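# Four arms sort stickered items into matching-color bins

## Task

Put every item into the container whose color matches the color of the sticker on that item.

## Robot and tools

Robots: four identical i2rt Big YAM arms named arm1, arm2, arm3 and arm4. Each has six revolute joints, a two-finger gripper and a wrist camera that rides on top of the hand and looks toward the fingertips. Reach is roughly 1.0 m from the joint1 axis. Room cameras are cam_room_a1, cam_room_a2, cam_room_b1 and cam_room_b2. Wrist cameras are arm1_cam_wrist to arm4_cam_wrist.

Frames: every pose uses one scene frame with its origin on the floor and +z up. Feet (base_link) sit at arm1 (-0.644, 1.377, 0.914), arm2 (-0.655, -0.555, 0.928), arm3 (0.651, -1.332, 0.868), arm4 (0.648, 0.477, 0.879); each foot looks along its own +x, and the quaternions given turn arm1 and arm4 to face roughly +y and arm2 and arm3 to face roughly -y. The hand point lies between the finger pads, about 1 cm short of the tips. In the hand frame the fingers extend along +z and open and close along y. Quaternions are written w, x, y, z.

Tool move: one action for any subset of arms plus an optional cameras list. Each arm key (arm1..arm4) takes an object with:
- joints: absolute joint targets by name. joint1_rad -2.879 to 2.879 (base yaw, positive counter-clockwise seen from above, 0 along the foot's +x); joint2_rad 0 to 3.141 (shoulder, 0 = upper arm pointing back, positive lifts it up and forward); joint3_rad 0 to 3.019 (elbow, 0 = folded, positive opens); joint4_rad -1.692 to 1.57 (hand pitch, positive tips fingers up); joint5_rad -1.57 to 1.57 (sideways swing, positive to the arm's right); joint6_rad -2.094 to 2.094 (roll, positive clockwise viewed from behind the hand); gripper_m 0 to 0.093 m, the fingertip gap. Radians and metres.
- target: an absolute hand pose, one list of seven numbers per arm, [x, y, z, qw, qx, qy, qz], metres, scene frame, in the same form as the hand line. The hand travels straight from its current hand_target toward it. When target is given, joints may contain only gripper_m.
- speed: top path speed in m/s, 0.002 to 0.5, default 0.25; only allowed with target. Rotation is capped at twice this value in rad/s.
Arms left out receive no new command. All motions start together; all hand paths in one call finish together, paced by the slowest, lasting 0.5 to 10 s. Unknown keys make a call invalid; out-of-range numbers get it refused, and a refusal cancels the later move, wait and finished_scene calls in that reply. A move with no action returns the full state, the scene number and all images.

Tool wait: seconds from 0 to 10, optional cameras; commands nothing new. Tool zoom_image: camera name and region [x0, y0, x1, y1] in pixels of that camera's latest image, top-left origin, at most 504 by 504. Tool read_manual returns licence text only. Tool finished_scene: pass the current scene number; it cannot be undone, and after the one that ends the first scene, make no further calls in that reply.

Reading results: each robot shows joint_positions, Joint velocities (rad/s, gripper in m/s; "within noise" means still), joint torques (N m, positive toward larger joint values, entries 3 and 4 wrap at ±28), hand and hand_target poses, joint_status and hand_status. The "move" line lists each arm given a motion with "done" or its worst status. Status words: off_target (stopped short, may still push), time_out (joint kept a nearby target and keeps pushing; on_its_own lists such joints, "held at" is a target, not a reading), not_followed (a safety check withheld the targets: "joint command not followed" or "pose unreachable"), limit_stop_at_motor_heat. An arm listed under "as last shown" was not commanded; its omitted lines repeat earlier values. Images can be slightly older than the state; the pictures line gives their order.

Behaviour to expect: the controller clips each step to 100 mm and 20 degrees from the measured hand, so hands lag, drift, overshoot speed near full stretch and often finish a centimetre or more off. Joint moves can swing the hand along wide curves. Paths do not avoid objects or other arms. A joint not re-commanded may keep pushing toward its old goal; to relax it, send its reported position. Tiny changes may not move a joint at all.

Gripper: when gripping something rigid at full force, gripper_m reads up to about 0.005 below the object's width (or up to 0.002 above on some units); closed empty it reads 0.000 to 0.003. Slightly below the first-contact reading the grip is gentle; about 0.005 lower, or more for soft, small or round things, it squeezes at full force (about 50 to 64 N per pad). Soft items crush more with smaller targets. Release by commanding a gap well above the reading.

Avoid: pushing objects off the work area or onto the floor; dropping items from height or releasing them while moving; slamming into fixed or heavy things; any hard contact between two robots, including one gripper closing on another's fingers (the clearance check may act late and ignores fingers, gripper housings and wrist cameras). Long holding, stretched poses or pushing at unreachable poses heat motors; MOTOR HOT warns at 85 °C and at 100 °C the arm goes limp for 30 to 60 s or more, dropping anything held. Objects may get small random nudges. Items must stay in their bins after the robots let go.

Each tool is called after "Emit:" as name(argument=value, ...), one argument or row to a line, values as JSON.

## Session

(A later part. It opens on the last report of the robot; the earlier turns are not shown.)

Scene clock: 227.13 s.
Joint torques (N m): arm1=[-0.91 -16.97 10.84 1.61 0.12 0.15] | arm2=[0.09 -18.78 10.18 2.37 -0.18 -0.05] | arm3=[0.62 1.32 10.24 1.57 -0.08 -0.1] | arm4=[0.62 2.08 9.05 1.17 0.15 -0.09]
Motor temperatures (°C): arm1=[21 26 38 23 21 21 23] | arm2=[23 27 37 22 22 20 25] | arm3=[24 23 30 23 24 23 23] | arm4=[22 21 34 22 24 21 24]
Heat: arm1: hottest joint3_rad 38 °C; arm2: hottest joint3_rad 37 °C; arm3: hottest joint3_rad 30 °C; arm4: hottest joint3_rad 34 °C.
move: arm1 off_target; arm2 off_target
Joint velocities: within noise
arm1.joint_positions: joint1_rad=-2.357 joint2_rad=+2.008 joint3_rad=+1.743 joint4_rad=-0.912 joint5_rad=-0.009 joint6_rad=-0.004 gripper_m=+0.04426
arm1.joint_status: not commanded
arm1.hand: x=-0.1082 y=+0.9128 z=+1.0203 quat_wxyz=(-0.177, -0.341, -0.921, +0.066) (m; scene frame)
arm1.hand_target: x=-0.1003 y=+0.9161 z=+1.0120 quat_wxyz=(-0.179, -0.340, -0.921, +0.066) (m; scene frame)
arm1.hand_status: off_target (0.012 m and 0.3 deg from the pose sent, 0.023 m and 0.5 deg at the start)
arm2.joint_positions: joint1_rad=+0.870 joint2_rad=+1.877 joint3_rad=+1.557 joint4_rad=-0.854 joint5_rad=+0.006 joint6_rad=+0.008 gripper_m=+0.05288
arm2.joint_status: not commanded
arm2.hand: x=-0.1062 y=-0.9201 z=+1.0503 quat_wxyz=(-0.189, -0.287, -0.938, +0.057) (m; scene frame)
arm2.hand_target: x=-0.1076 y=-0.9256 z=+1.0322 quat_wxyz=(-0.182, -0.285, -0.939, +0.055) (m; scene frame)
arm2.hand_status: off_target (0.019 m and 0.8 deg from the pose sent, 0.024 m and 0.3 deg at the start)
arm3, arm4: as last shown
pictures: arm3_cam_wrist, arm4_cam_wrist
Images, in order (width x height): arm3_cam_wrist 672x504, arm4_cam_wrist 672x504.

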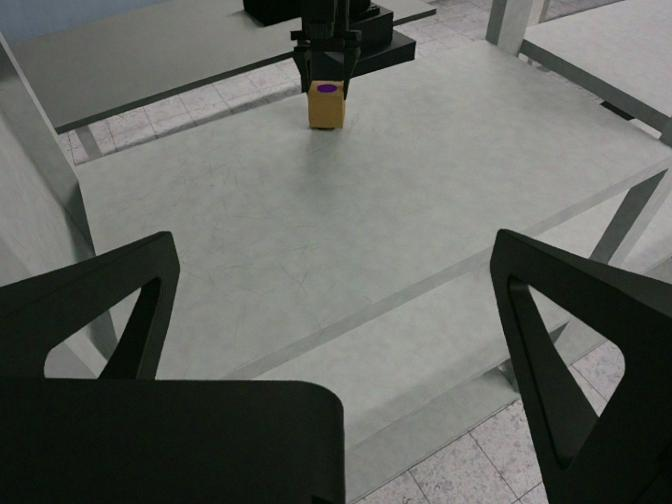

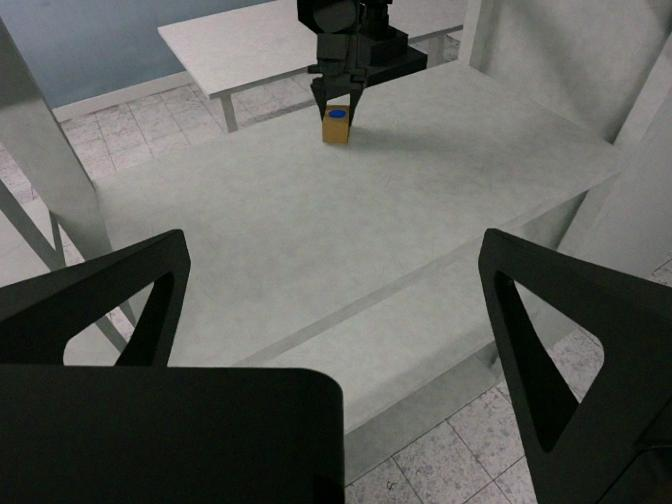

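Emit:
move(
  arm1={"target":[-0.098,0.914,1.000,0.179,0.3396,0.9207,-0.066],"speed":0.06},
  arm2={"target":[-0.107,-0.926,1.017,0.1826,0.2854,0.9392,-0.0555],"speed":0.06},
  cameras=["arm3_cam_wrist","arm4_cam_wrist"],
)

Emit:
zoom_image(
  camera="arm3_cam_wrist",
  region=[260, 20, 420, 140],
)

Emit:
zoom_image(
  camera="arm4_cam_wrist",
  region=[260, 50, 420, 170],
)

Scene clock: 241.73 s.
Joint torques (N m): arm1=[-1.2 -15.97 10.39 1.81 0.1 0.1] | arm2=[0.15 -18.32 9.43 2.37 -0.15 -0.04] | arm3=[0.56 1.2 10.22 1.57 -0.08 -0.12] | arm4=[0.73 2.26 9.16 1.17 0.16 -0.06]
Motor temperatures (°C): arm1=[21 27 37 23 21 21 23] | arm2=[23 27 35 22 22 20 25] | arm3=[24 23 30 23 24 23 23] | arm4=[22 21 34 22 24 21 24]
Heat: arm1: hottest joint3_rad 37 °C; arm2: hottest joint3_rad 35 °C; arm3: hottest joint3_rad 30 °C; arm4: hottest joint3_rad 34 °C.
move: arm1 off_target; arm2 off_target
Joint velocities: within noise
arm1.joint_positions: joint1_rad=-2.357 joint2_rad=+2.010 joint3_rad=+1.743 joint4_rad=-0.892 joint5_rad=-0.009 joint6_rad=-0.004 gripper_m=+0.04426
arm1.joint_status: not commanded
arm1.hand: x=-0.1047 y=+0.9098 z=+1.0209 quat_wxyz=(-0.185, -0.341, -0.919, +0.069) (m; scene frame)
arm1.hand_target: x=-0.0986 y=+0.9143 z=+1.0002 quat_wxyz=(-0.179, -0.340, -0.921, +0.066) (m; scene frame)
arm1.hand_status: off_target (0.022 m and 0.9 deg from the pose sent, 0.023 m and 0.3 deg at the start)
arm2.joint_positions: joint1_rad=+0.870 joint2_rad=+1.883 joint3_rad=+1.544 joint4_rad=-0.819 joint5_rad=+0.005 joint6_rad=+0.008 gripper_m=+0.05288
arm2.joint_status: not commanded
arm2.hand: x=-0.1033 y=-0.9222 z=+1.0436 quat_wxyz=(-0.196, -0.286, -0.936, +0.059) (m; scene frame)
arm2.hand_target: x=-0.1078 y=-0.9253 z=+1.0174 quat_wxyz=(-0.182, -0.285, -0.939, +0.055) (m; scene frame)
arm2.hand_status: off_target (0.027 m and 1.6 deg from the pose sent, 0.034 m and 0.8 deg at the start)
arm3.joint_positions: joint1_rad=-1.931 joint2_rad=+0.404 joint3_rad=+0.888 joint4_rad=-0.693 joint5_rad=+0.002 joint6_rad=+0.005 gripper_m=+0.09402
arm3.joint_status: not commanded
arm3.hand: x=+0.4016 y=-1.1944 z=+1.3335 quat_wxyz=(+0.144, -0.755, +0.192, +0.610) (m; scene frame)
arm3.hand_target: x=+0.4055 y=-1.1940 z=+1.3398 quat_wxyz=(+0.149, -0.752, +0.192, +0.612) (m; scene frame)
arm3.hand_status: not commanded
arm4.joint_positions: joint1_rad=+0.956 joint2_rad=+0.399 joint3_rad=+0.894 joint4_rad=-0.689 joint5_rad=-0.002 joint6_rad=+0.013 gripper_m=+0.09402
arm4.joint_status: not commanded
arm4.hand: x=+0.4139 y=+0.6269 z=+1.3538 quat_wxyz=(-0.169, +0.740, -0.219, -0.614) (m; scene frame)
arm4.hand_target: x=+0.4148 y=+0.6265 z=+1.3542 quat_wxyz=(-0.173, +0.743, -0.215, -0.610) (m; scene frame)
arm4.hand_status: not commanded
pictures: arm3_cam_wrist, arm4_cam_wrist
Images, in order (width x height): arm3_cam_wrist 672x504, arm4_cam_wrist 672x504.

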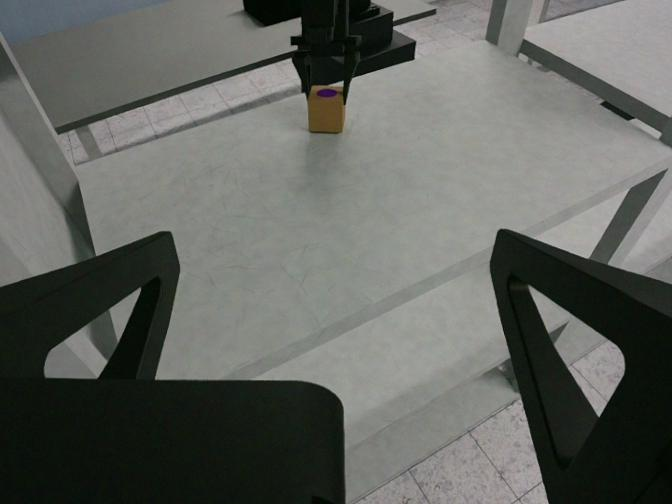

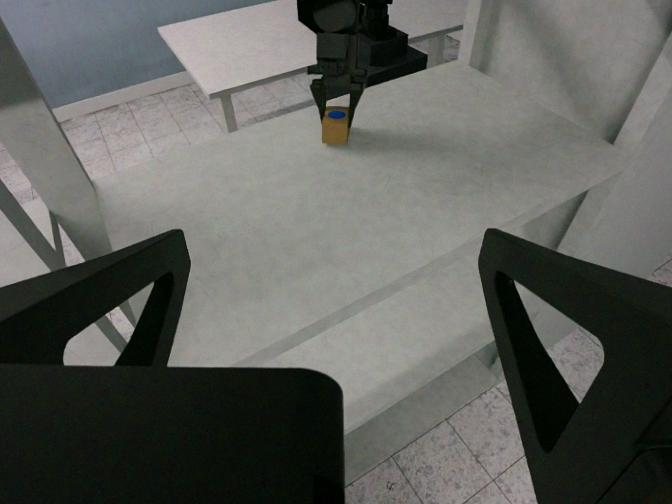

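Scaled by 3.150.

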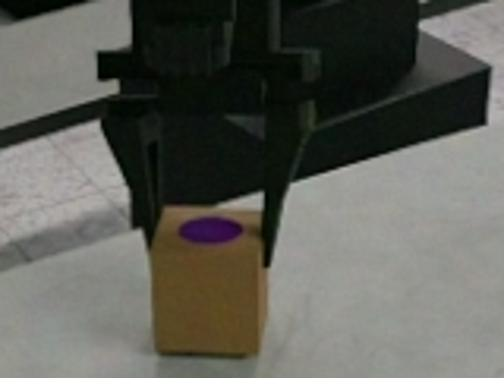

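Scaled by 3.150.

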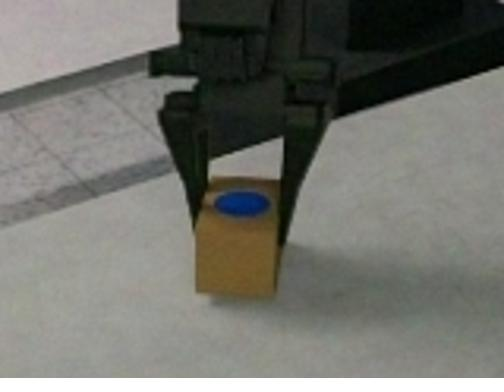

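Emit:
move(
  arm1={"target":[-0.098,0.914,0.988,0.1736,0.3408,0.9222,-0.0638],"speed":0.06},
  arm2={"target":[-0.107,-0.926,1.008,0.170,0.2864,0.9416,-0.0518],"speed":0.06},
  cameras=["arm3_cam_wrist","arm4_cam_wrist"],
)

Emit:
zoom_image(
  camera="arm3_cam_wrist",
  region=[260, 20, 420, 140],
)

Emit:
zoom_image(
  camera="arm4_cam_wrist",
  region=[260, 50, 420, 170],
)

Scene clock: 250.00 s.
Joint torques (N m): arm1=[-1.14 -14.45 10.07 1.85 0.09 0.11] | arm2=[0.09 -16.56 10.51 1.57 -0.14 -0.04] | arm3=[0.5 1.2 10.24 1.54 -0.09 -0.11] | arm4=[0.91 1.96 9.03 1.18 0.11 -0.06]
Motor temperatures (°C): arm1=[21 27 37 23 21 21 23] | arm2=[23 27 35 22 22 20 25] | arm3=[24 23 31 23 24 23 23] | arm4=[22 21 35 22 24 21 24]
Heat: arm1: hottest joint3_rad 37 °C; arm2: hottest joint3_rad 35 °C; arm3: hottest joint3_rad 31 °C; arm4: hottest joint3_rad 35 °C.
move: arm1 off_target; arm2 off_target
Joint velocities: within noise
arm1.joint_positions: joint1_rad=-2.357 joint2_rad=+2.011 joint3_rad=+1.743 joint4_rad=-0.886 joint5_rad=-0.009 joint6_rad=-0.003 gripper_m=+0.04426
arm1.joint_status: not commanded
arm1.hand: x=-0.1037 y=+0.9089 z=+1.0205 quat_wxyz=(-0.188, -0.341, -0.919, +0.070) (m; scene frame)
arm1.hand_target: x=-0.0992 y=+0.9148 z=+0.9887 quat_wxyz=(-0.174, -0.341, -0.922, +0.064) (m; scene frame)
arm1.hand_status: off_target (0.033 m and 1.8 deg from the pose sent, 0.034 m and 1.5 deg at the start)
arm2.joint_positions: joint1_rad=+0.870 joint2_rad=+1.885 joint3_rad=+1.544 joint4_rad=-0.819 joint5_rad=+0.005 joint6_rad=+0.008 gripper_m=+0.05288
arm2.joint_status: not commanded
arm2.hand: x=-0.1033 y=-0.9221 z=+1.0429 quat_wxyz=(-0.196, -0.286, -0.936, +0.059) (m; scene frame)
arm2.hand_target: x=-0.1083 y=-0.9249 z=+1.0089 quat_wxyz=(-0.170, -0.286, -0.941, +0.052) (m; scene frame)
arm2.hand_status: off_target (0.035 m and 3.1 deg from the pose sent, 0.036 m and 3.2 deg at the start)
arm3, arm4: as last shown
pictures: arm3_cam_wrist, arm4_cam_wrist
Images, in order (width x height): arm3_cam_wrist 672x504, arm4_cam_wrist 672x504.

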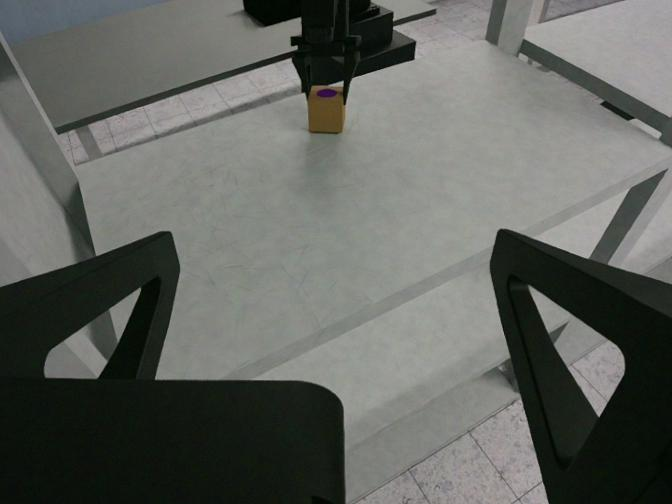

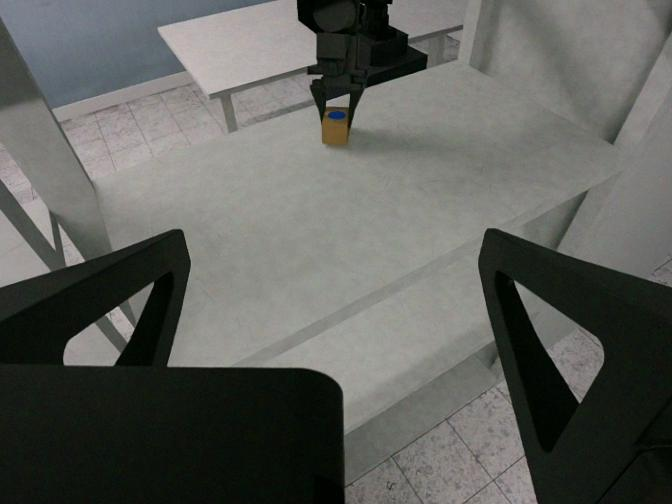

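Scaled by 3.150.

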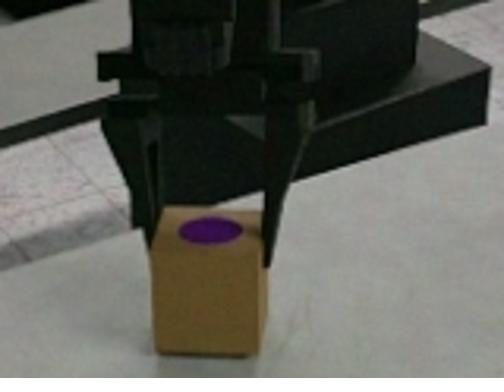

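Scaled by 3.150.

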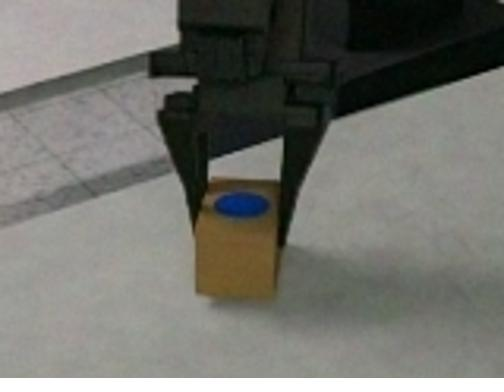

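Emit:
move(
  arm1={"target":[-0.1037,0.911,1.022,0.188,0.341,0.919,-0.070],"speed":0.06},
  arm2={"target":[-0.1033,-0.923,1.045,0.196,0.286,0.936,-0.059],"speed":0.06},
)

Emit:
move(
  arm1={"joints":{"gripper_m":0.075}},
  arm2={"joints":{"gripper_m":0.085}},
  cameras=["arm1_cam_wrist","arm2_cam_wrist","arm3_cam_wrist","arm4_cam_wrist"],
)

Scene clock: 257.53 s.
Joint torques (N m): arm1=[-2.2 -18.9 10.3 1.14 0.02 0.04] | arm2=[0.67 -21.19 11 1.4 -0.03 0.06] | arm3=[0.62 1.44 10.24 1.54 -0.08 -0.12] | arm4=[0.91 2.2 9.09 1.13 0.11 -0.06]
Motor temperatures (°C): arm1=[21 27 36 23 21 21 23] | arm2=[23 27 35 22 22 20 25] | arm3=[24 23 31 23 24 23 23] | arm4=[22 21 35 22 24 21 24]
Heat: arm1: hottest joint3_rad 36 °C; arm2: hottest joint3_rad 35 °C; arm3: hottest joint3_rad 31 °C; arm4: hottest joint3_rad 35 °C.
move: arm1 done; arm2 done
Joint velocities: within noise
arm1.joint_positions: joint1_rad=-2.357 joint2_rad=+2.011 joint3_rad=+1.743 joint4_rad=-0.886 joint5_rad=-0.009 joint6_rad=-0.003 gripper_m=+0.04426
arm1.joint_status: not commanded
arm1.hand: x=-0.1037 y=+0.9089 z=+1.0205 quat_wxyz=(-0.188, -0.341, -0.919, +0.070) (m; scene frame)
arm1.hand_target: x=-0.1037 y=+0.9109 z=+1.0219 quat_wxyz=(-0.188, -0.341, -0.918, +0.070) (m; scene frame)
arm1.hand_status: done (0.003 m and 0.1 deg from the pose sent, 0.003 m and 0.1 deg at the start)
arm2.joint_positions: joint1_rad=+0.870 joint2_rad=+1.884 joint3_rad=+1.544 joint4_rad=-0.819 joint5_rad=+0.005 joint6_rad=+0.008 gripper_m=+0.05288
arm2.joint_status: not commanded
arm2.hand: x=-0.1033 y=-0.9221 z=+1.0431 quat_wxyz=(-0.196, -0.286, -0.936, +0.059) (m; scene frame)
arm2.hand_target: x=-0.1033 y=-0.9230 z=+1.0450 quat_wxyz=(-0.196, -0.286, -0.936, +0.059) (m; scene frame)
arm2.hand_status: done (0.002 m and 0.0 deg from the pose sent, 0.002 m and 0.1 deg at the start)
arm3, arm4: as last shown
pictures: none

Scene clock: 258.07 s.
Joint torques (N m): arm1=[-1.44 -18.32 10.95 1.09 0.04 0.04] | arm2=[0.73 -21.25 11.03 1.37 -0.03 0.05] | arm3=[0.5 1.32 10.21 1.51 -0.1 -0.11] | arm4=[0.97 2.2 9.09 1.1 0.13 -0.08]
Motor temperatures (°C): arm1=[21 27 36 23 21 21 23] | arm2=[23 27 35 22 22 20 25] | arm3=[24 23 31 23 24 23 23] | arm4=[22 21 35 22 24 21 24]
Heat: arm1: hottest joint3_rad 36 °C; arm2: hottest joint3_rad 35 °C; arm3: hottest joint3_rad 31 °C; arm4: hottest joint3_rad 35 °C.
move: arm1 done; arm2 done
Joint velocities: within noise
arm1.joint_positions: joint1_rad=-2.357 joint2_rad=+2.011 joint3_rad=+1.738 joint4_rad=-0.886 joint5_rad=-0.009 joint6_rad=-0.003 gripper_m=+0.07496
arm1.joint_status: all done
arm1.hand: x=-0.1048 y=+0.9099 z=+1.0183 quat_wxyz=(-0.185, -0.341, -0.919, +0.069) (m; scene frame)
arm1.hand_target: x=-0.1038 y=+0.9109 z=+1.0218 quat_wxyz=(-0.188, -0.341, -0.918, +0.070) (m; scene frame)
arm1.hand_status: not commanded
arm2.joint_positions: joint1_rad=+0.870 joint2_rad=+1.884 joint3_rad=+1.544 joint4_rad=-0.819 joint5_rad=+0.005 joint6_rad=+0.008 gripper_m=+0.08493
arm2.joint_status: all done
arm2.hand: x=-0.1033 y=-0.9221 z=+1.0431 quat_wxyz=(-0.196, -0.286, -0.936, +0.059) (m; scene frame)
arm2.hand_target: x=-0.1033 y=-0.9230 z=+1.0450 quat_wxyz=(-0.196, -0.286, -0.936, +0.059) (m; scene frame)
arm2.hand_status: not commanded
arm3, arm4: as last shown
pictures: arm1_cam_wrist, arm2_cam_wrist, arm3_cam_wrist, arm4_cam_wrist
Images, in order (width x height): arm1_cam_wrist 672x504, arm2_cam_wrist 672x504, arm3_cam_wrist 672x504, arm4_cam_wrist 672x504.

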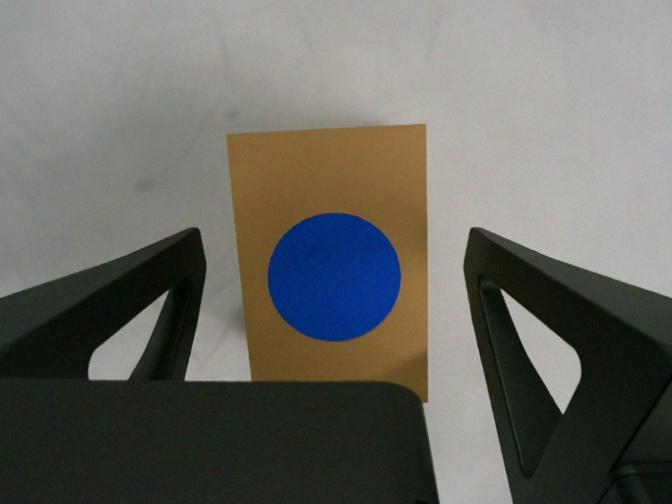

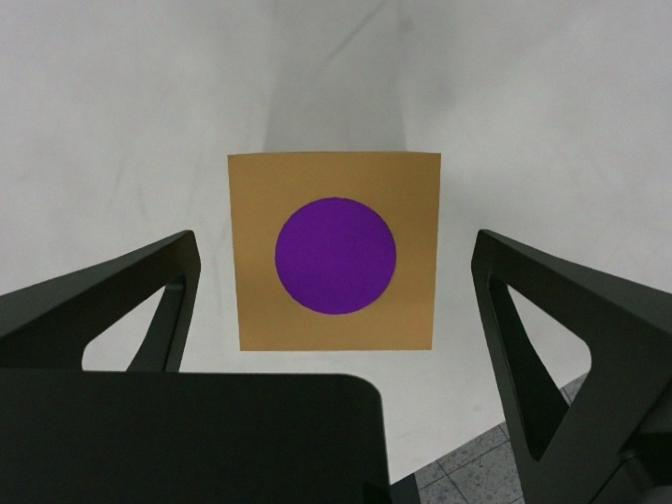

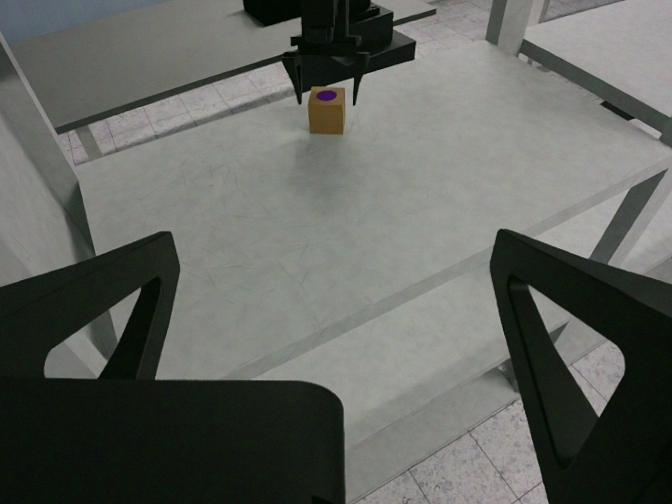

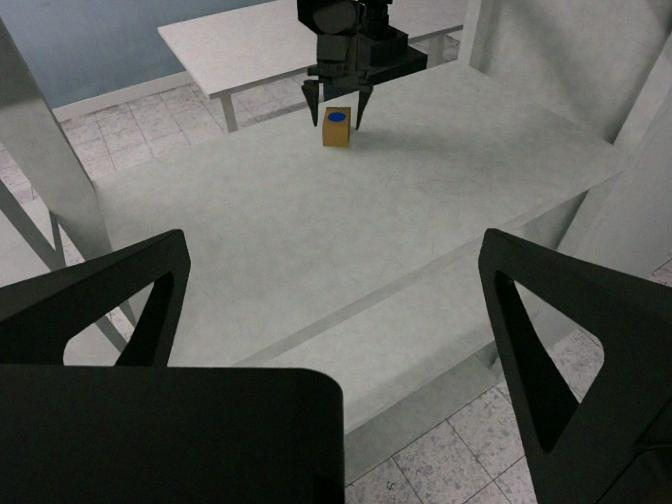

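Emit:
move(
  arm1={"target":[-0.30,1.077,1.06,0.188,0.341,0.919,-0.070],"speed":0.15},
  arm2={"target":[-0.30,-0.79,1.09,0.196,0.286,0.936,-0.059],"speed":0.15},
  arm3={"target":[0.20,-1.15,1.16,0.1042,-0.8933,0.2714,0.3429],"speed":0.25},
  arm4={"target":[0.20,0.74,1.16,0.124,-0.8759,0.3231,0.3363],"speed":0.25},
  cameras=["all"],
)

Scene clock: 283.93 s.
Joint torques (N m): arm1=[-2.2 -8.41 10.74 0.94 -0.03 -0.03] | arm2=[1.2 -10.81 9.78 1.09 0.1 0.12] | arm3=[2.43 -10.52 14.24 0.91 0.19 0.03] | arm4=[1.61 -11.28 12.93 0.62 0.3 0.18]
Motor temperatures (°C): arm1=[21 26 35 23 21 21 22] | arm2=[23 27 35 22 22 20 24] | arm3=[24 23 31 23 24 23 23] | arm4=[22 21 35 22 24 21 24]
Heat: arm1: hottest joint3_rad 35 °C; arm2: hottest joint3_rad 35 °C; arm3: hottest joint3_rad 31 °C; arm4: hottest joint3_rad 35 °C.
move: arm1 done; arm2 done; arm3 off_target; arm4 off_target
Joint velocities: within noise
arm1.joint_positions: joint1_rad=-2.357 joint2_rad=+1.335 joint3_rad=+0.963 joint4_rad=-0.787 joint5_rad=-0.011 joint6_rad=-0.001 gripper_m=+0.07496
arm1.joint_status: not commanded
arm1.hand: x=-0.2979 y=+1.0792 z=+1.0562 quat_wxyz=(-0.186, -0.342, -0.919, +0.068) (m; scene frame)
arm1.hand_target: x=-0.3000 y=+1.0770 z=+1.0600 quat_wxyz=(-0.188, -0.341, -0.918, +0.070) (m; scene frame)
arm1.hand_status: done (0.005 m and 0.3 deg from the pose sent, 0.260 m and 0.3 deg at the start)
arm2.joint_positions: joint1_rad=+0.870 joint2_rad=+1.245 joint3_rad=+0.931 joint4_rad=-0.821 joint5_rad=+0.005 joint6_rad=+0.008 gripper_m=+0.08493
arm2.joint_status: not commanded
arm2.hand: x=-0.2948 y=-0.7958 z=+1.0964 quat_wxyz=(-0.207, -0.286, -0.934, +0.062) (m; scene frame)
arm2.hand_target: x=-0.2999 y=-0.7901 z=+1.0900 quat_wxyz=(-0.196, -0.286, -0.936, +0.059) (m; scene frame)
arm2.hand_status: done (0.010 m and 1.4 deg from the pose sent, 0.242 m and 0.0 deg at the start)
arm3.joint_positions: joint1_rad=-1.768 joint2_rad=+1.182 joint3_rad=+1.050 joint4_rad=-0.774 joint5_rad=+0.198 joint6_rad=+0.199 gripper_m=+0.09402
arm3.joint_status: not commanded
arm3.hand: x=+0.2144 y=-1.1481 z=+1.1282 quat_wxyz=(+0.107, -0.902, +0.273, +0.316) (m; scene frame)
arm3.hand_target: x=+0.2014 y=-1.1505 z=+1.1600 quat_wxyz=(+0.104, -0.893, +0.271, +0.343) (m; scene frame)
arm3.hand_status: off_target (0.035 m and 3.2 deg from the pose sent, 0.269 m and 36.0 deg at the start)
arm4.joint_positions: joint1_rad=+1.033 joint2_rad=+1.276 joint3_rad=+1.096 joint4_rad=-0.716 joint5_rad=+0.155 joint6_rad=+0.157 gripper_m=+0.09402
arm4.joint_status: not commanded
arm4.hand: x=+0.2128 y=+0.7366 z=+1.1324 quat_wxyz=(-0.123, +0.885, -0.320, -0.315) (m; scene frame)
arm4.hand_target: x=+0.2011 y=+0.7393 z=+1.1598 quat_wxyz=(-0.124, +0.876, -0.323, -0.337) (m; scene frame)
arm4.hand_status: off_target (0.031 m and 2.6 deg from the pose sent, 0.310 m and 37.9 deg at the start)
pictures: arm1_cam_wrist, arm2_cam_wrist, arm3_cam_wrist, arm4_cam_wrist, cam_room_a1, cam_room_a2, cam_room_b1, cam_room_b2
Images, in order (width x height): arm1_cam_wrist 672x504, arm2_cam_wrist 672x504, arm3_cam_wrist 672x504, arm4_cam_wrist 672x504, cam_room_a1 672x504, cam_room_a2 672x504, cam_room_b1 672x504, cam_room_b2 672x504.

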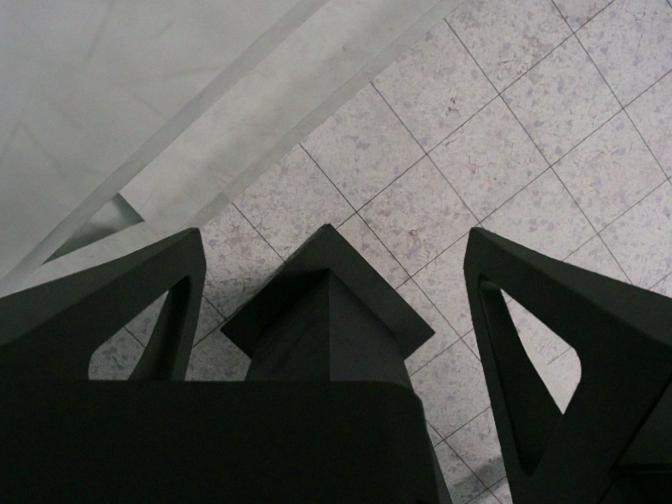

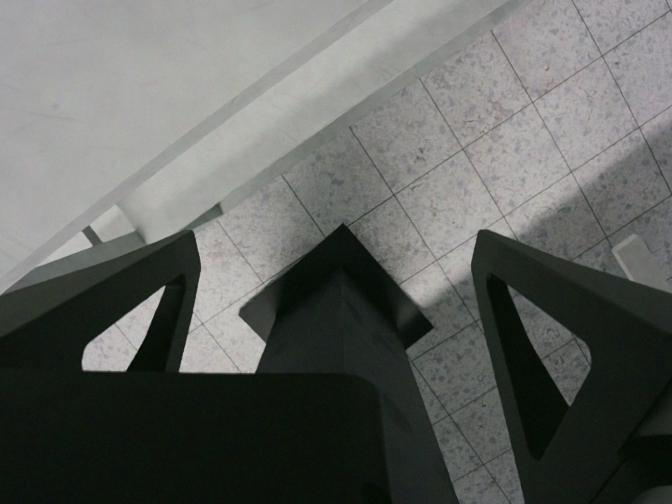

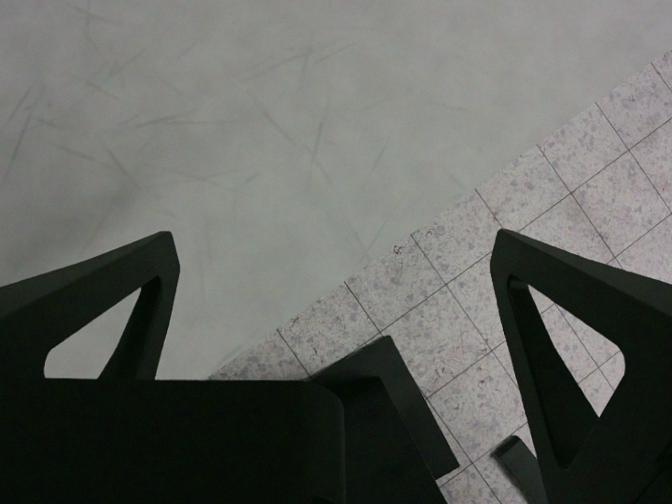

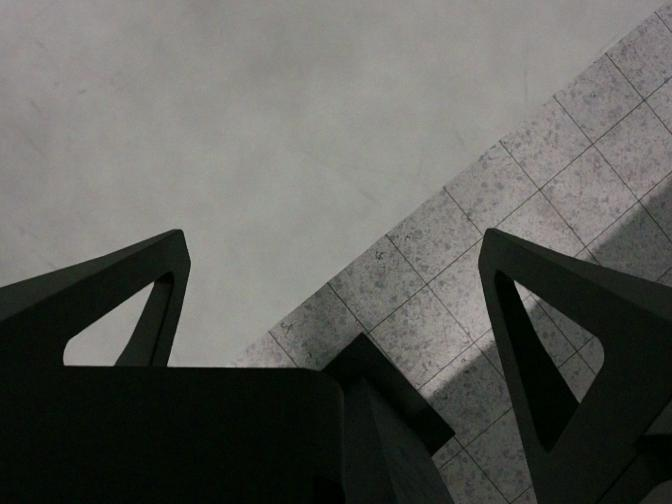

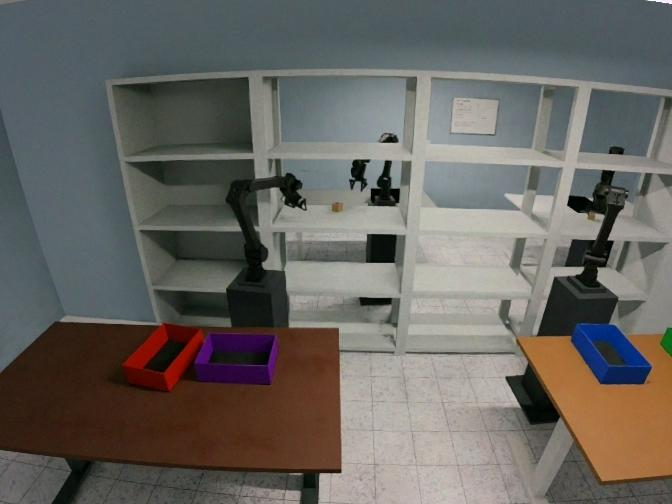

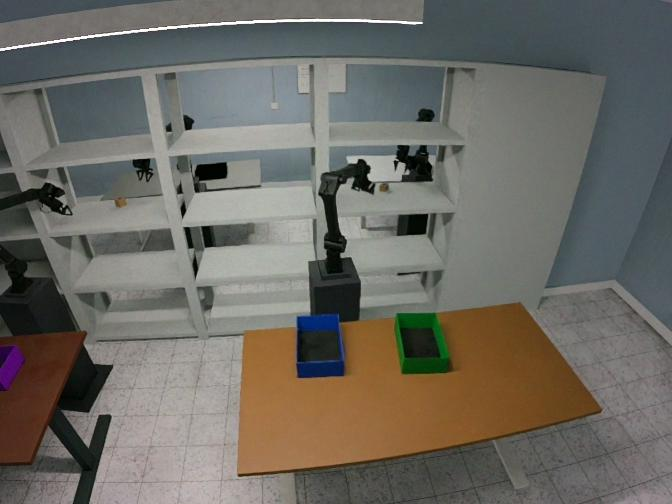

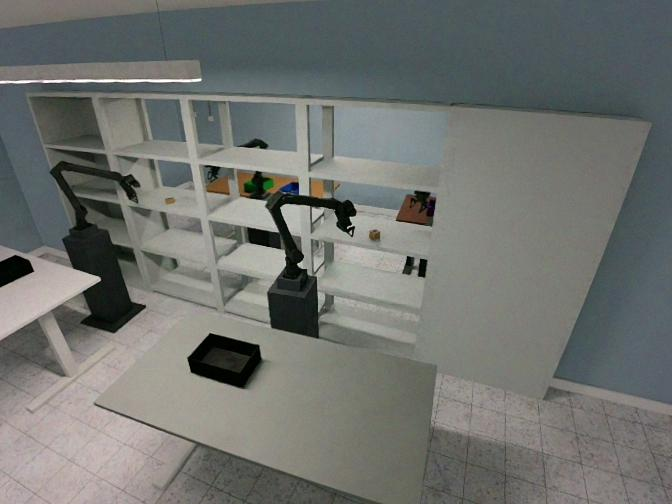

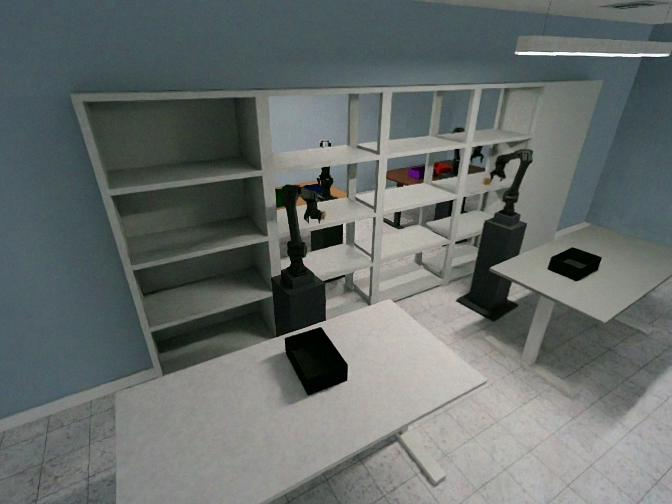

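Emit:
move(
  arm3={"target":[-0.048,-0.993,1.12,0.1042,-0.8933,0.2714,0.3429],"speed":0.2},
  arm4={"target":[-0.035,0.886,1.12,0.124,-0.8759,0.3231,0.3363],"speed":0.2},
  cameras=["arm3_cam_wrist","arm4_cam_wrist"],
)

Scene clock: 292.53 s.
Joint torques (N m): arm1=[-2.61 -8.41 10.69 0.84 -0.05 -0.04] | arm2=[1.26 -10.75 9.78 1.06 0.1 0.11] | arm3=[0.62 -23 14.38 0.92 0.01 -0.13] | arm4=[0.44 -22.12 13.11 0.79 0.04 -0.05]
Motor temperatures (°C): arm1=[21 26 35 23 21 21 22] | arm2=[23 27 34 22 22 20 24] | arm3=[24 23 32 23 24 23 23] | arm4=[22 22 36 22 24 21 24]
Heat: arm1: hottest joint3_rad 35 °C; arm2: hottest joint3_rad 34 °C; arm3: hottest joint3_rad 32 °C; arm4: hottest joint3_rad 36 °C.
move: arm3 off_target; arm4 off_target
Joint velocities: within noise
arm1, arm2: as last shown
arm3.joint_positions: joint1_rad=-1.857 joint2_rad=+1.946 joint3_rad=+1.854 joint4_rad=-0.789 joint5_rad=+0.126 joint6_rad=+0.127 gripper_m=+0.09402
arm3.joint_status: not commanded
arm3.hand: x=-0.0394 y=-1.0065 z=+1.0948 quat_wxyz=(+0.100, -0.901, +0.271, +0.324) (m; scene frame)
arm3.hand_target: x=-0.0465 y=-0.9935 z=+1.1202 quat_wxyz=(+0.105, -0.893, +0.271, +0.343) (m; scene frame)
arm3.hand_status: off_target (0.030 m and 2.4 deg from the pose sent, 0.305 m and 3.3 deg at the start)
arm4.joint_positions: joint1_rad=+1.015 joint2_rad=+2.009 joint3_rad=+1.931 joint4_rad=-0.795 joint5_rad=+0.141 joint6_rad=+0.156 gripper_m=+0.09402
arm4.joint_status: not commanded
arm4.hand: x=-0.0266 y=+0.8752 z=+1.1071 quat_wxyz=(-0.121, +0.879, -0.325, -0.326) (m; scene frame)
arm4.hand_target: x=-0.0341 y=+0.8854 z=+1.1200 quat_wxyz=(-0.124, +0.876, -0.323, -0.337) (m; scene frame)
arm4.hand_status: off_target (0.019 m and 1.3 deg from the pose sent, 0.290 m and 2.6 deg at the start)
pictures: arm3_cam_wrist, arm4_cam_wrist
Images, in order (width x height): arm3_cam_wrist 672x504, arm4_cam_wrist 672x504.

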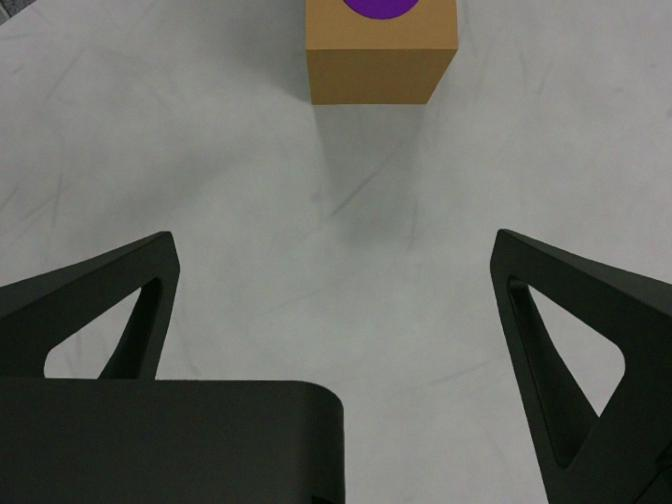

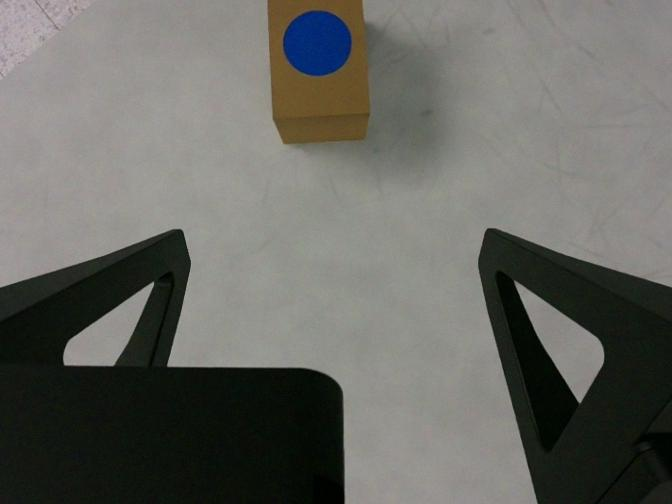

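Emit:
move(
  arm3={"target":[-0.064,-0.962,1.095,0.1042,-0.8933,0.2714,0.3429],"speed":0.12},
  arm4={"target":[-0.095,0.928,1.065,0.124,-0.8759,0.3231,0.3363],"speed":0.12},
  cameras=["arm3_cam_wrist","arm4_cam_wrist"],
)

Scene clock: 324.73 s.
Joint torques (N m): arm1=[-2.26 -8.59 10.58 0.87 -0.04 -0.03] | arm2=[1.14 -10.87 9.74 1.07 0.11 0.11] | arm3=[0.73 -23.47 14.38 1.69 -0.02 -0.12] | arm4=[0.67 -25.88 13.27 0.66 0.04 -0.11]
Motor temperatures (°C): arm1=[21 26 35 23 21 21 22] | arm2=[23 26 33 22 22 20 24] | arm3=[24 24 33 23 24 23 23] | arm4=[22 26 43 22 24 21 24]
Heat: arm1: hottest joint3_rad 35 °C; arm2: hottest joint3_rad 33 °C; arm3: hottest joint3_rad 33 °C; arm4: hottest joint3_rad 43 °C.
move: arm3 off_target; arm4 off_target
Joint velocities: within noise
arm1, arm2: as last shown
arm3.joint_positions: joint1_rad=-1.890 joint2_rad=+2.026 joint3_rad=+1.927 joint4_rad=-0.789 joint5_rad=+0.105 joint6_rad=+0.103 gripper_m=+0.09402
arm3.joint_status: not commanded
arm3.hand: x=-0.0518 y=-0.9774 z=+1.0728 quat_wxyz=(+0.099, -0.903, +0.271, +0.319) (m; scene frame)
arm3.hand_target: x=-0.0621 y=-0.9628 z=+1.0952 quat_wxyz=(+0.105, -0.893, +0.271, +0.343) (m; scene frame)
arm3.hand_status: off_target (0.030 m and 3.0 deg from the pose sent, 0.051 m and 2.5 deg at the start)
arm4.joint_positions: joint1_rad=+1.004 joint2_rad=+2.268 joint3_rad=+2.232 joint4_rad=-0.831 joint5_rad=+0.134 joint6_rad=+0.152 gripper_m=+0.09402
arm4.joint_status: not commanded
arm4.hand: x=-0.0887 y=+0.9180 z=+1.0570 quat_wxyz=(-0.121, +0.877, -0.327, -0.329) (m; scene frame)
arm4.hand_target: x=-0.0942 y=+0.9275 z=+1.0648 quat_wxyz=(-0.124, +0.876, -0.323, -0.337) (m; scene frame)
arm4.hand_status: off_target (0.014 m and 1.0 deg from the pose sent, 0.096 m and 1.3 deg at the start)
pictures: arm3_cam_wrist, arm4_cam_wrist
Images, in order (width x height): arm3_cam_wrist 672x504, arm4_cam_wrist 672x504.

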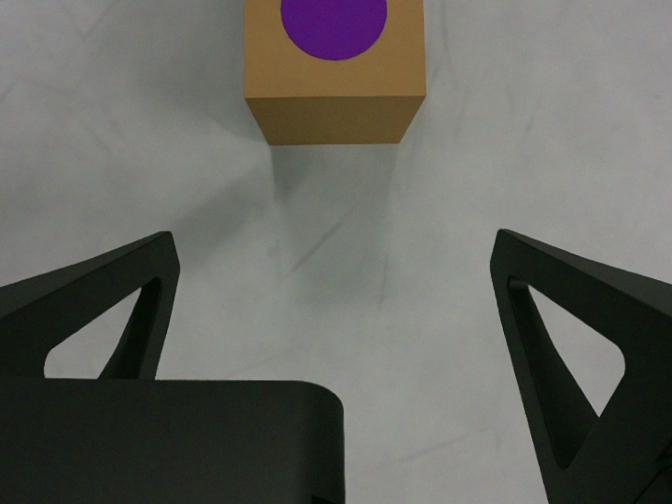

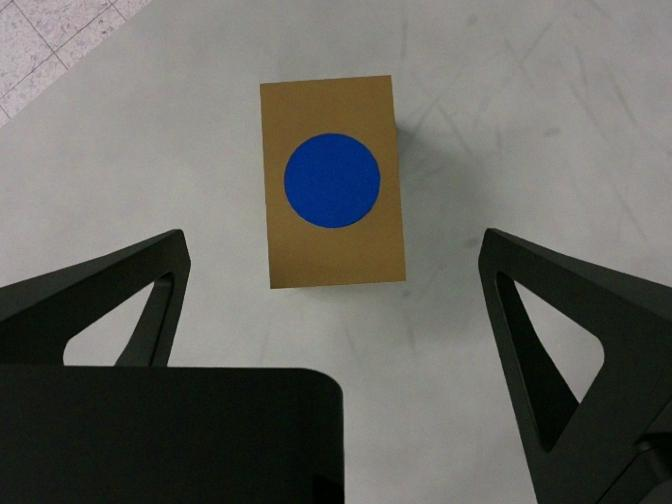

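Emit:
move(
  arm4={"target":[-0.114,0.944,1.045,0.124,-0.8759,0.3231,0.3363],"speed":0.12,"joints":{"gripper_m":0.085}},
  arm3={"target":[-0.135,-0.914,1.060,0.1042,-0.8933,0.2714,0.3429],"speed":0.12,"joints":{"gripper_m":0.093}},
  cameras=["arm3_cam_wrist","arm4_cam_wrist"],
)

Scene clock: 359.37 s.
Joint torques (N m): arm1=[-2.32 -8.53 10.7 0.98 -0.07 0.01] | arm2=[1.26 -10.7 9.78 1.06 0.1 0.11] | arm3=[0.67 -27.81 14.49 1.01 -0.02 -0.13] | arm4=[0.15 -26.64 13.15 0.7 0.04 -0.11]
Motor temperatures (°C): arm1=[21 26 35 23 21 21 22] | arm2=[23 26 33 22 22 20 23] | arm3=[24 25 35 23 24 23 23] | arm4=[22 27 44 22 24 21 24]
Heat: arm1: hottest joint3_rad 35 °C; arm2: hottest joint3_rad 33 °C; arm3: hottest joint3_rad 35 °C; arm4: hottest joint3_rad 44 °C.
move: arm3 off_target; arm4 off_target
Joint velocities: within noise
arm1, arm2: as last shown
arm3.joint_positions: joint1_rad=-1.905 joint2_rad=+2.352 joint3_rad=+2.402 joint4_rad=-0.917 joint5_rad=+0.093 joint6_rad=+0.091 gripper_m=+0.09307
arm3.joint_status: all done
arm3.hand: x=-0.1308 y=-0.9284 z=+1.0427 quat_wxyz=(+0.099, -0.900, +0.270, +0.328) (m; scene frame)
arm3.hand_target: x=-0.1338 y=-0.9147 z=+1.0602 quat_wxyz=(+0.105, -0.893, +0.271, +0.344) (m; scene frame)
arm3.hand_status: off_target (0.023 m and 2.0 deg from the pose sent, 0.105 m and 3.0 deg at the start)
arm4.joint_positions: joint1_rad=+0.998 joint2_rad=+2.371 joint3_rad=+2.380 joint4_rad=-0.868 joint5_rad=+0.130 joint6_rad=+0.147 gripper_m=+0.08511
arm4.joint_status: all done
arm4.hand: x=-0.1087 y=+0.9341 z=+1.0434 quat_wxyz=(-0.121, +0.876, -0.327, -0.332) (m; scene frame)
arm4.hand_target: x=-0.1134 y=+0.9435 z=+1.0449 quat_wxyz=(-0.124, +0.875, -0.323, -0.337) (m; scene frame)
arm4.hand_status: off_target (0.011 m and 0.7 deg from the pose sent, 0.038 m and 1.0 deg at the start)
pictures: arm3_cam_wrist, arm4_cam_wrist
Images, in order (width x height): arm3_cam_wrist 672x504, arm4_cam_wrist 672x504.

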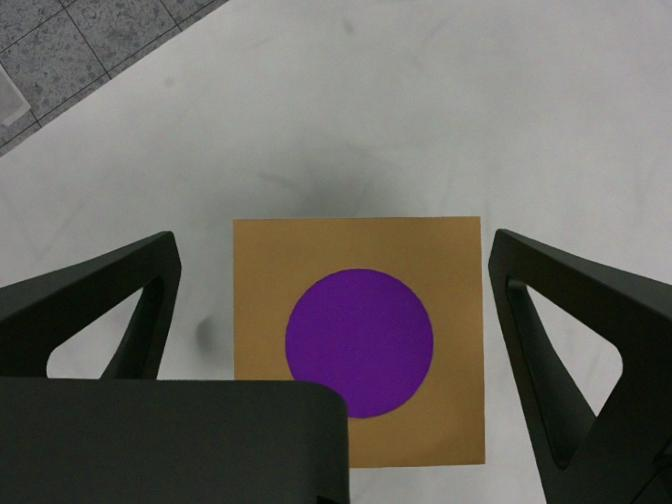

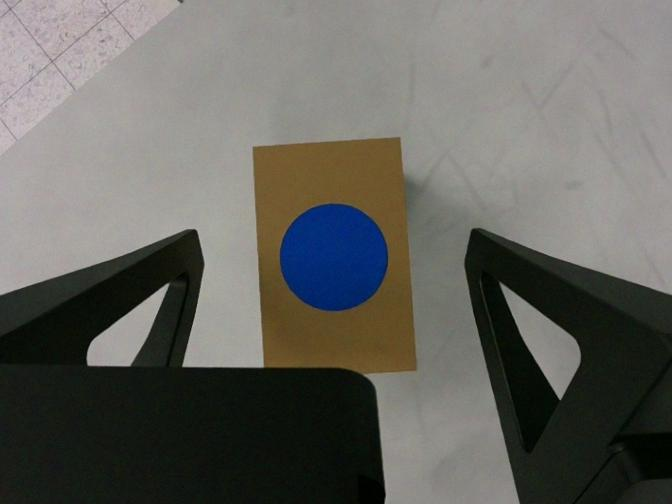

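Emit:
move(
  arm4={"target":[-0.112,0.943,1.026,0.124,-0.8759,0.3231,0.3363],"speed":0.12},
  arm3={"joints":{"gripper_m":0.025}},
  cameras=["arm3_cam_wrist","arm4_cam_wrist"],
)

Scene clock: 366.90 s.
Joint torques (N m): arm1=[-2.43 -8.82 10.74 1.02 0.01 -0.07] | arm2=[1.2 -10.7 9.78 1.09 0.1 0.11] | arm3=[0.62 -27.75 14.5 1.02 0.02 -0.12] | arm4=[0.56 -26.93 9.35 1.73 -0.03 -0.08]
Motor temperatures (°C): arm1=[21 26 35 23 21 21 22] | arm2=[23 26 33 22 22 20 23] | arm3=[24 26 36 23 24 23 23] | arm4=[22 27 45 22 24 21 24]
Heat: arm1: hottest joint3_rad 35 °C; arm2: hottest joint3_rad 33 °C; arm3: hottest joint3_rad 36 °C; arm4: hottest joint3_rad 45 °C.
move: arm3 off_target; arm4 off_target
Joint velocities: within noise
arm1, arm2: as last shown
arm3.joint_positions: joint1_rad=-1.905 joint2_rad=+2.352 joint3_rad=+2.402 joint4_rad=-0.918 joint5_rad=+0.092 joint6_rad=+0.090 gripper_m=+0.05307
arm3.joint_status: gripper_m off_target (ended at +0.05310, target +0.02500)
arm3.hand: x=-0.1307 y=-0.9283 z=+1.0426 quat_wxyz=(+0.099, -0.900, +0.270, +0.328) (m; scene frame)
arm3.hand_target: x=-0.1337 y=-0.9147 z=+1.0601 quat_wxyz=(+0.104, -0.893, +0.271, +0.344) (m; scene frame)
arm3.hand_status: not commanded
arm4.joint_positions: joint1_rad=+0.998 joint2_rad=+2.371 joint3_rad=+2.370 joint4_rad=-0.845 joint5_rad=+0.130 joint6_rad=+0.147 gripper_m=+0.08511
arm4.joint_status: not commanded
arm4.hand: x=-0.1110 y=+0.9353 z=+1.0421 quat_wxyz=(-0.122, +0.874, -0.326, -0.339) (m; scene frame)
arm4.hand_target: x=-0.1115 y=+0.9425 z=+1.0259 quat_wxyz=(-0.124, +0.876, -0.323, -0.336) (m; scene frame)
arm4.hand_status: off_target (0.018 m and 0.6 deg from the pose sent, 0.020 m and 0.7 deg at the start)
pictures: arm3_cam_wrist, arm4_cam_wrist
Images, in order (width x height): arm3_cam_wrist 672x504, arm4_cam_wrist 672x504.

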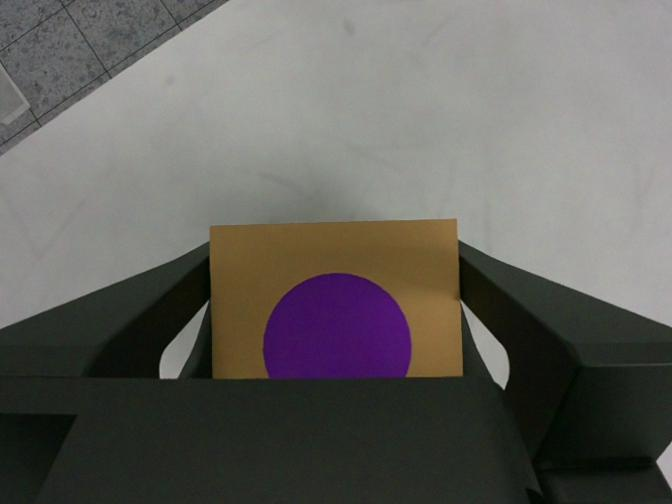

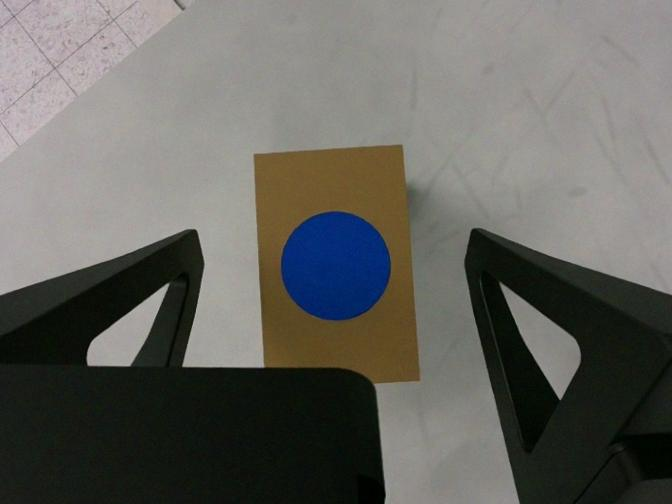

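Emit:
move(
  arm4={"target":[-0.111,0.943,1.006,0.124,-0.8759,0.3231,0.3363],"speed":0.12},
  arm3={"target":[-0.095,-0.940,1.098,0.1042,-0.8933,0.2714,0.3429],"speed":0.1},
  cameras=["arm3_cam_wrist","arm4_cam_wrist"],
)

Scene clock: 376.53 s.
Joint torques (N m): arm1=[-2.32 -8.64 10.73 0.75 -0.05 -0.05] | arm2=[1.2 -10.64 9.76 1.05 0.1 0.11] | arm3=[1.26 -28.28 9.36 1.99 0.17 -0.05] | arm4=[0.56 -26.7 9.26 1.73 0.05 -0.09]
Motor temperatures (°C): arm1=[21 26 35 23 21 21 22] | arm2=[23 26 33 22 22 20 23] | arm3=[24 26 37 23 24 23 24] | arm4=[22 28 43 22 24 21 24]
Heat: arm1: hottest joint3_rad 35 °C; arm2: hottest joint3_rad 33 °C; arm3: hottest joint3_rad 37 °C; arm4: hottest joint3_rad 43 °C.
move: arm3 off_target; arm4 off_target
Joint velocities: within noise
arm1, arm2: as last shown
arm3.joint_positions: joint1_rad=-1.905 joint2_rad=+2.188 joint3_rad=+2.221 joint4_rad=-0.893 joint5_rad=+0.093 joint6_rad=+0.090 gripper_m=+0.05307
arm3.joint_status: not commanded
arm3.hand: x=-0.0959 y=-0.9445 z=+1.0865 quat_wxyz=(+0.100, -0.899, +0.270, +0.331) (m; scene frame)
arm3.hand_target: x=-0.0949 y=-0.9401 z=+1.0980 quat_wxyz=(+0.104, -0.893, +0.271, +0.343) (m; scene frame)
arm3.hand_status: off_target (0.012 m and 1.5 deg from the pose sent, 0.067 m and 2.0 deg at the start)
arm4.joint_positions: joint1_rad=+0.998 joint2_rad=+2.371 joint3_rad=+2.318 joint4_rad=-0.792 joint5_rad=+0.129 joint6_rad=+0.147 gripper_m=+0.08511
arm4.joint_status: not commanded
arm4.hand: x=-0.1106 y=+0.9353 z=+1.0223 quat_wxyz=(-0.122, +0.874, -0.326, -0.339) (m; scene frame)
arm4.hand_target: x=-0.1105 y=+0.9425 z=+1.0060 quat_wxyz=(-0.124, +0.876, -0.323, -0.336) (m; scene frame)
arm4.hand_status: off_target (0.018 m and 0.6 deg from the pose sent, 0.037 m and 0.6 deg at the start)
pictures: arm3_cam_wrist, arm4_cam_wrist
Images, in order (width x height): arm3_cam_wrist 672x504, arm4_cam_wrist 672x504.

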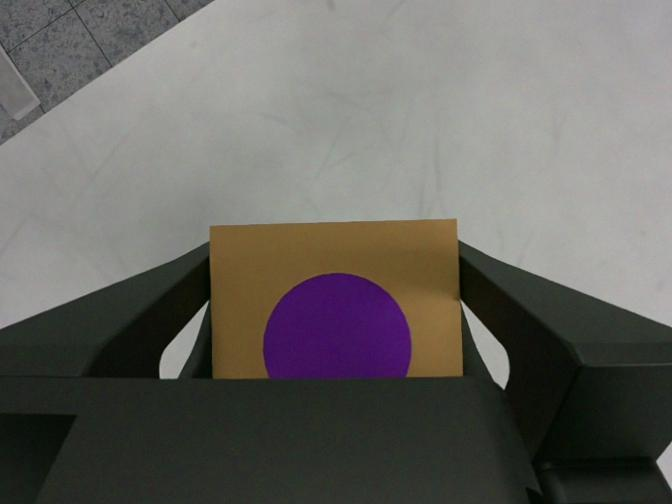

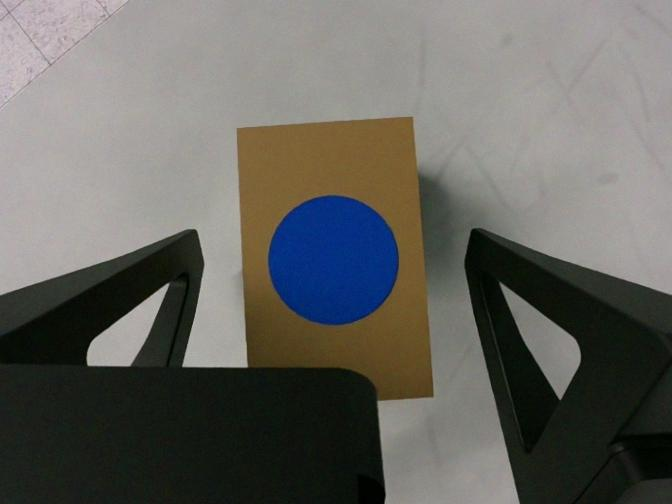

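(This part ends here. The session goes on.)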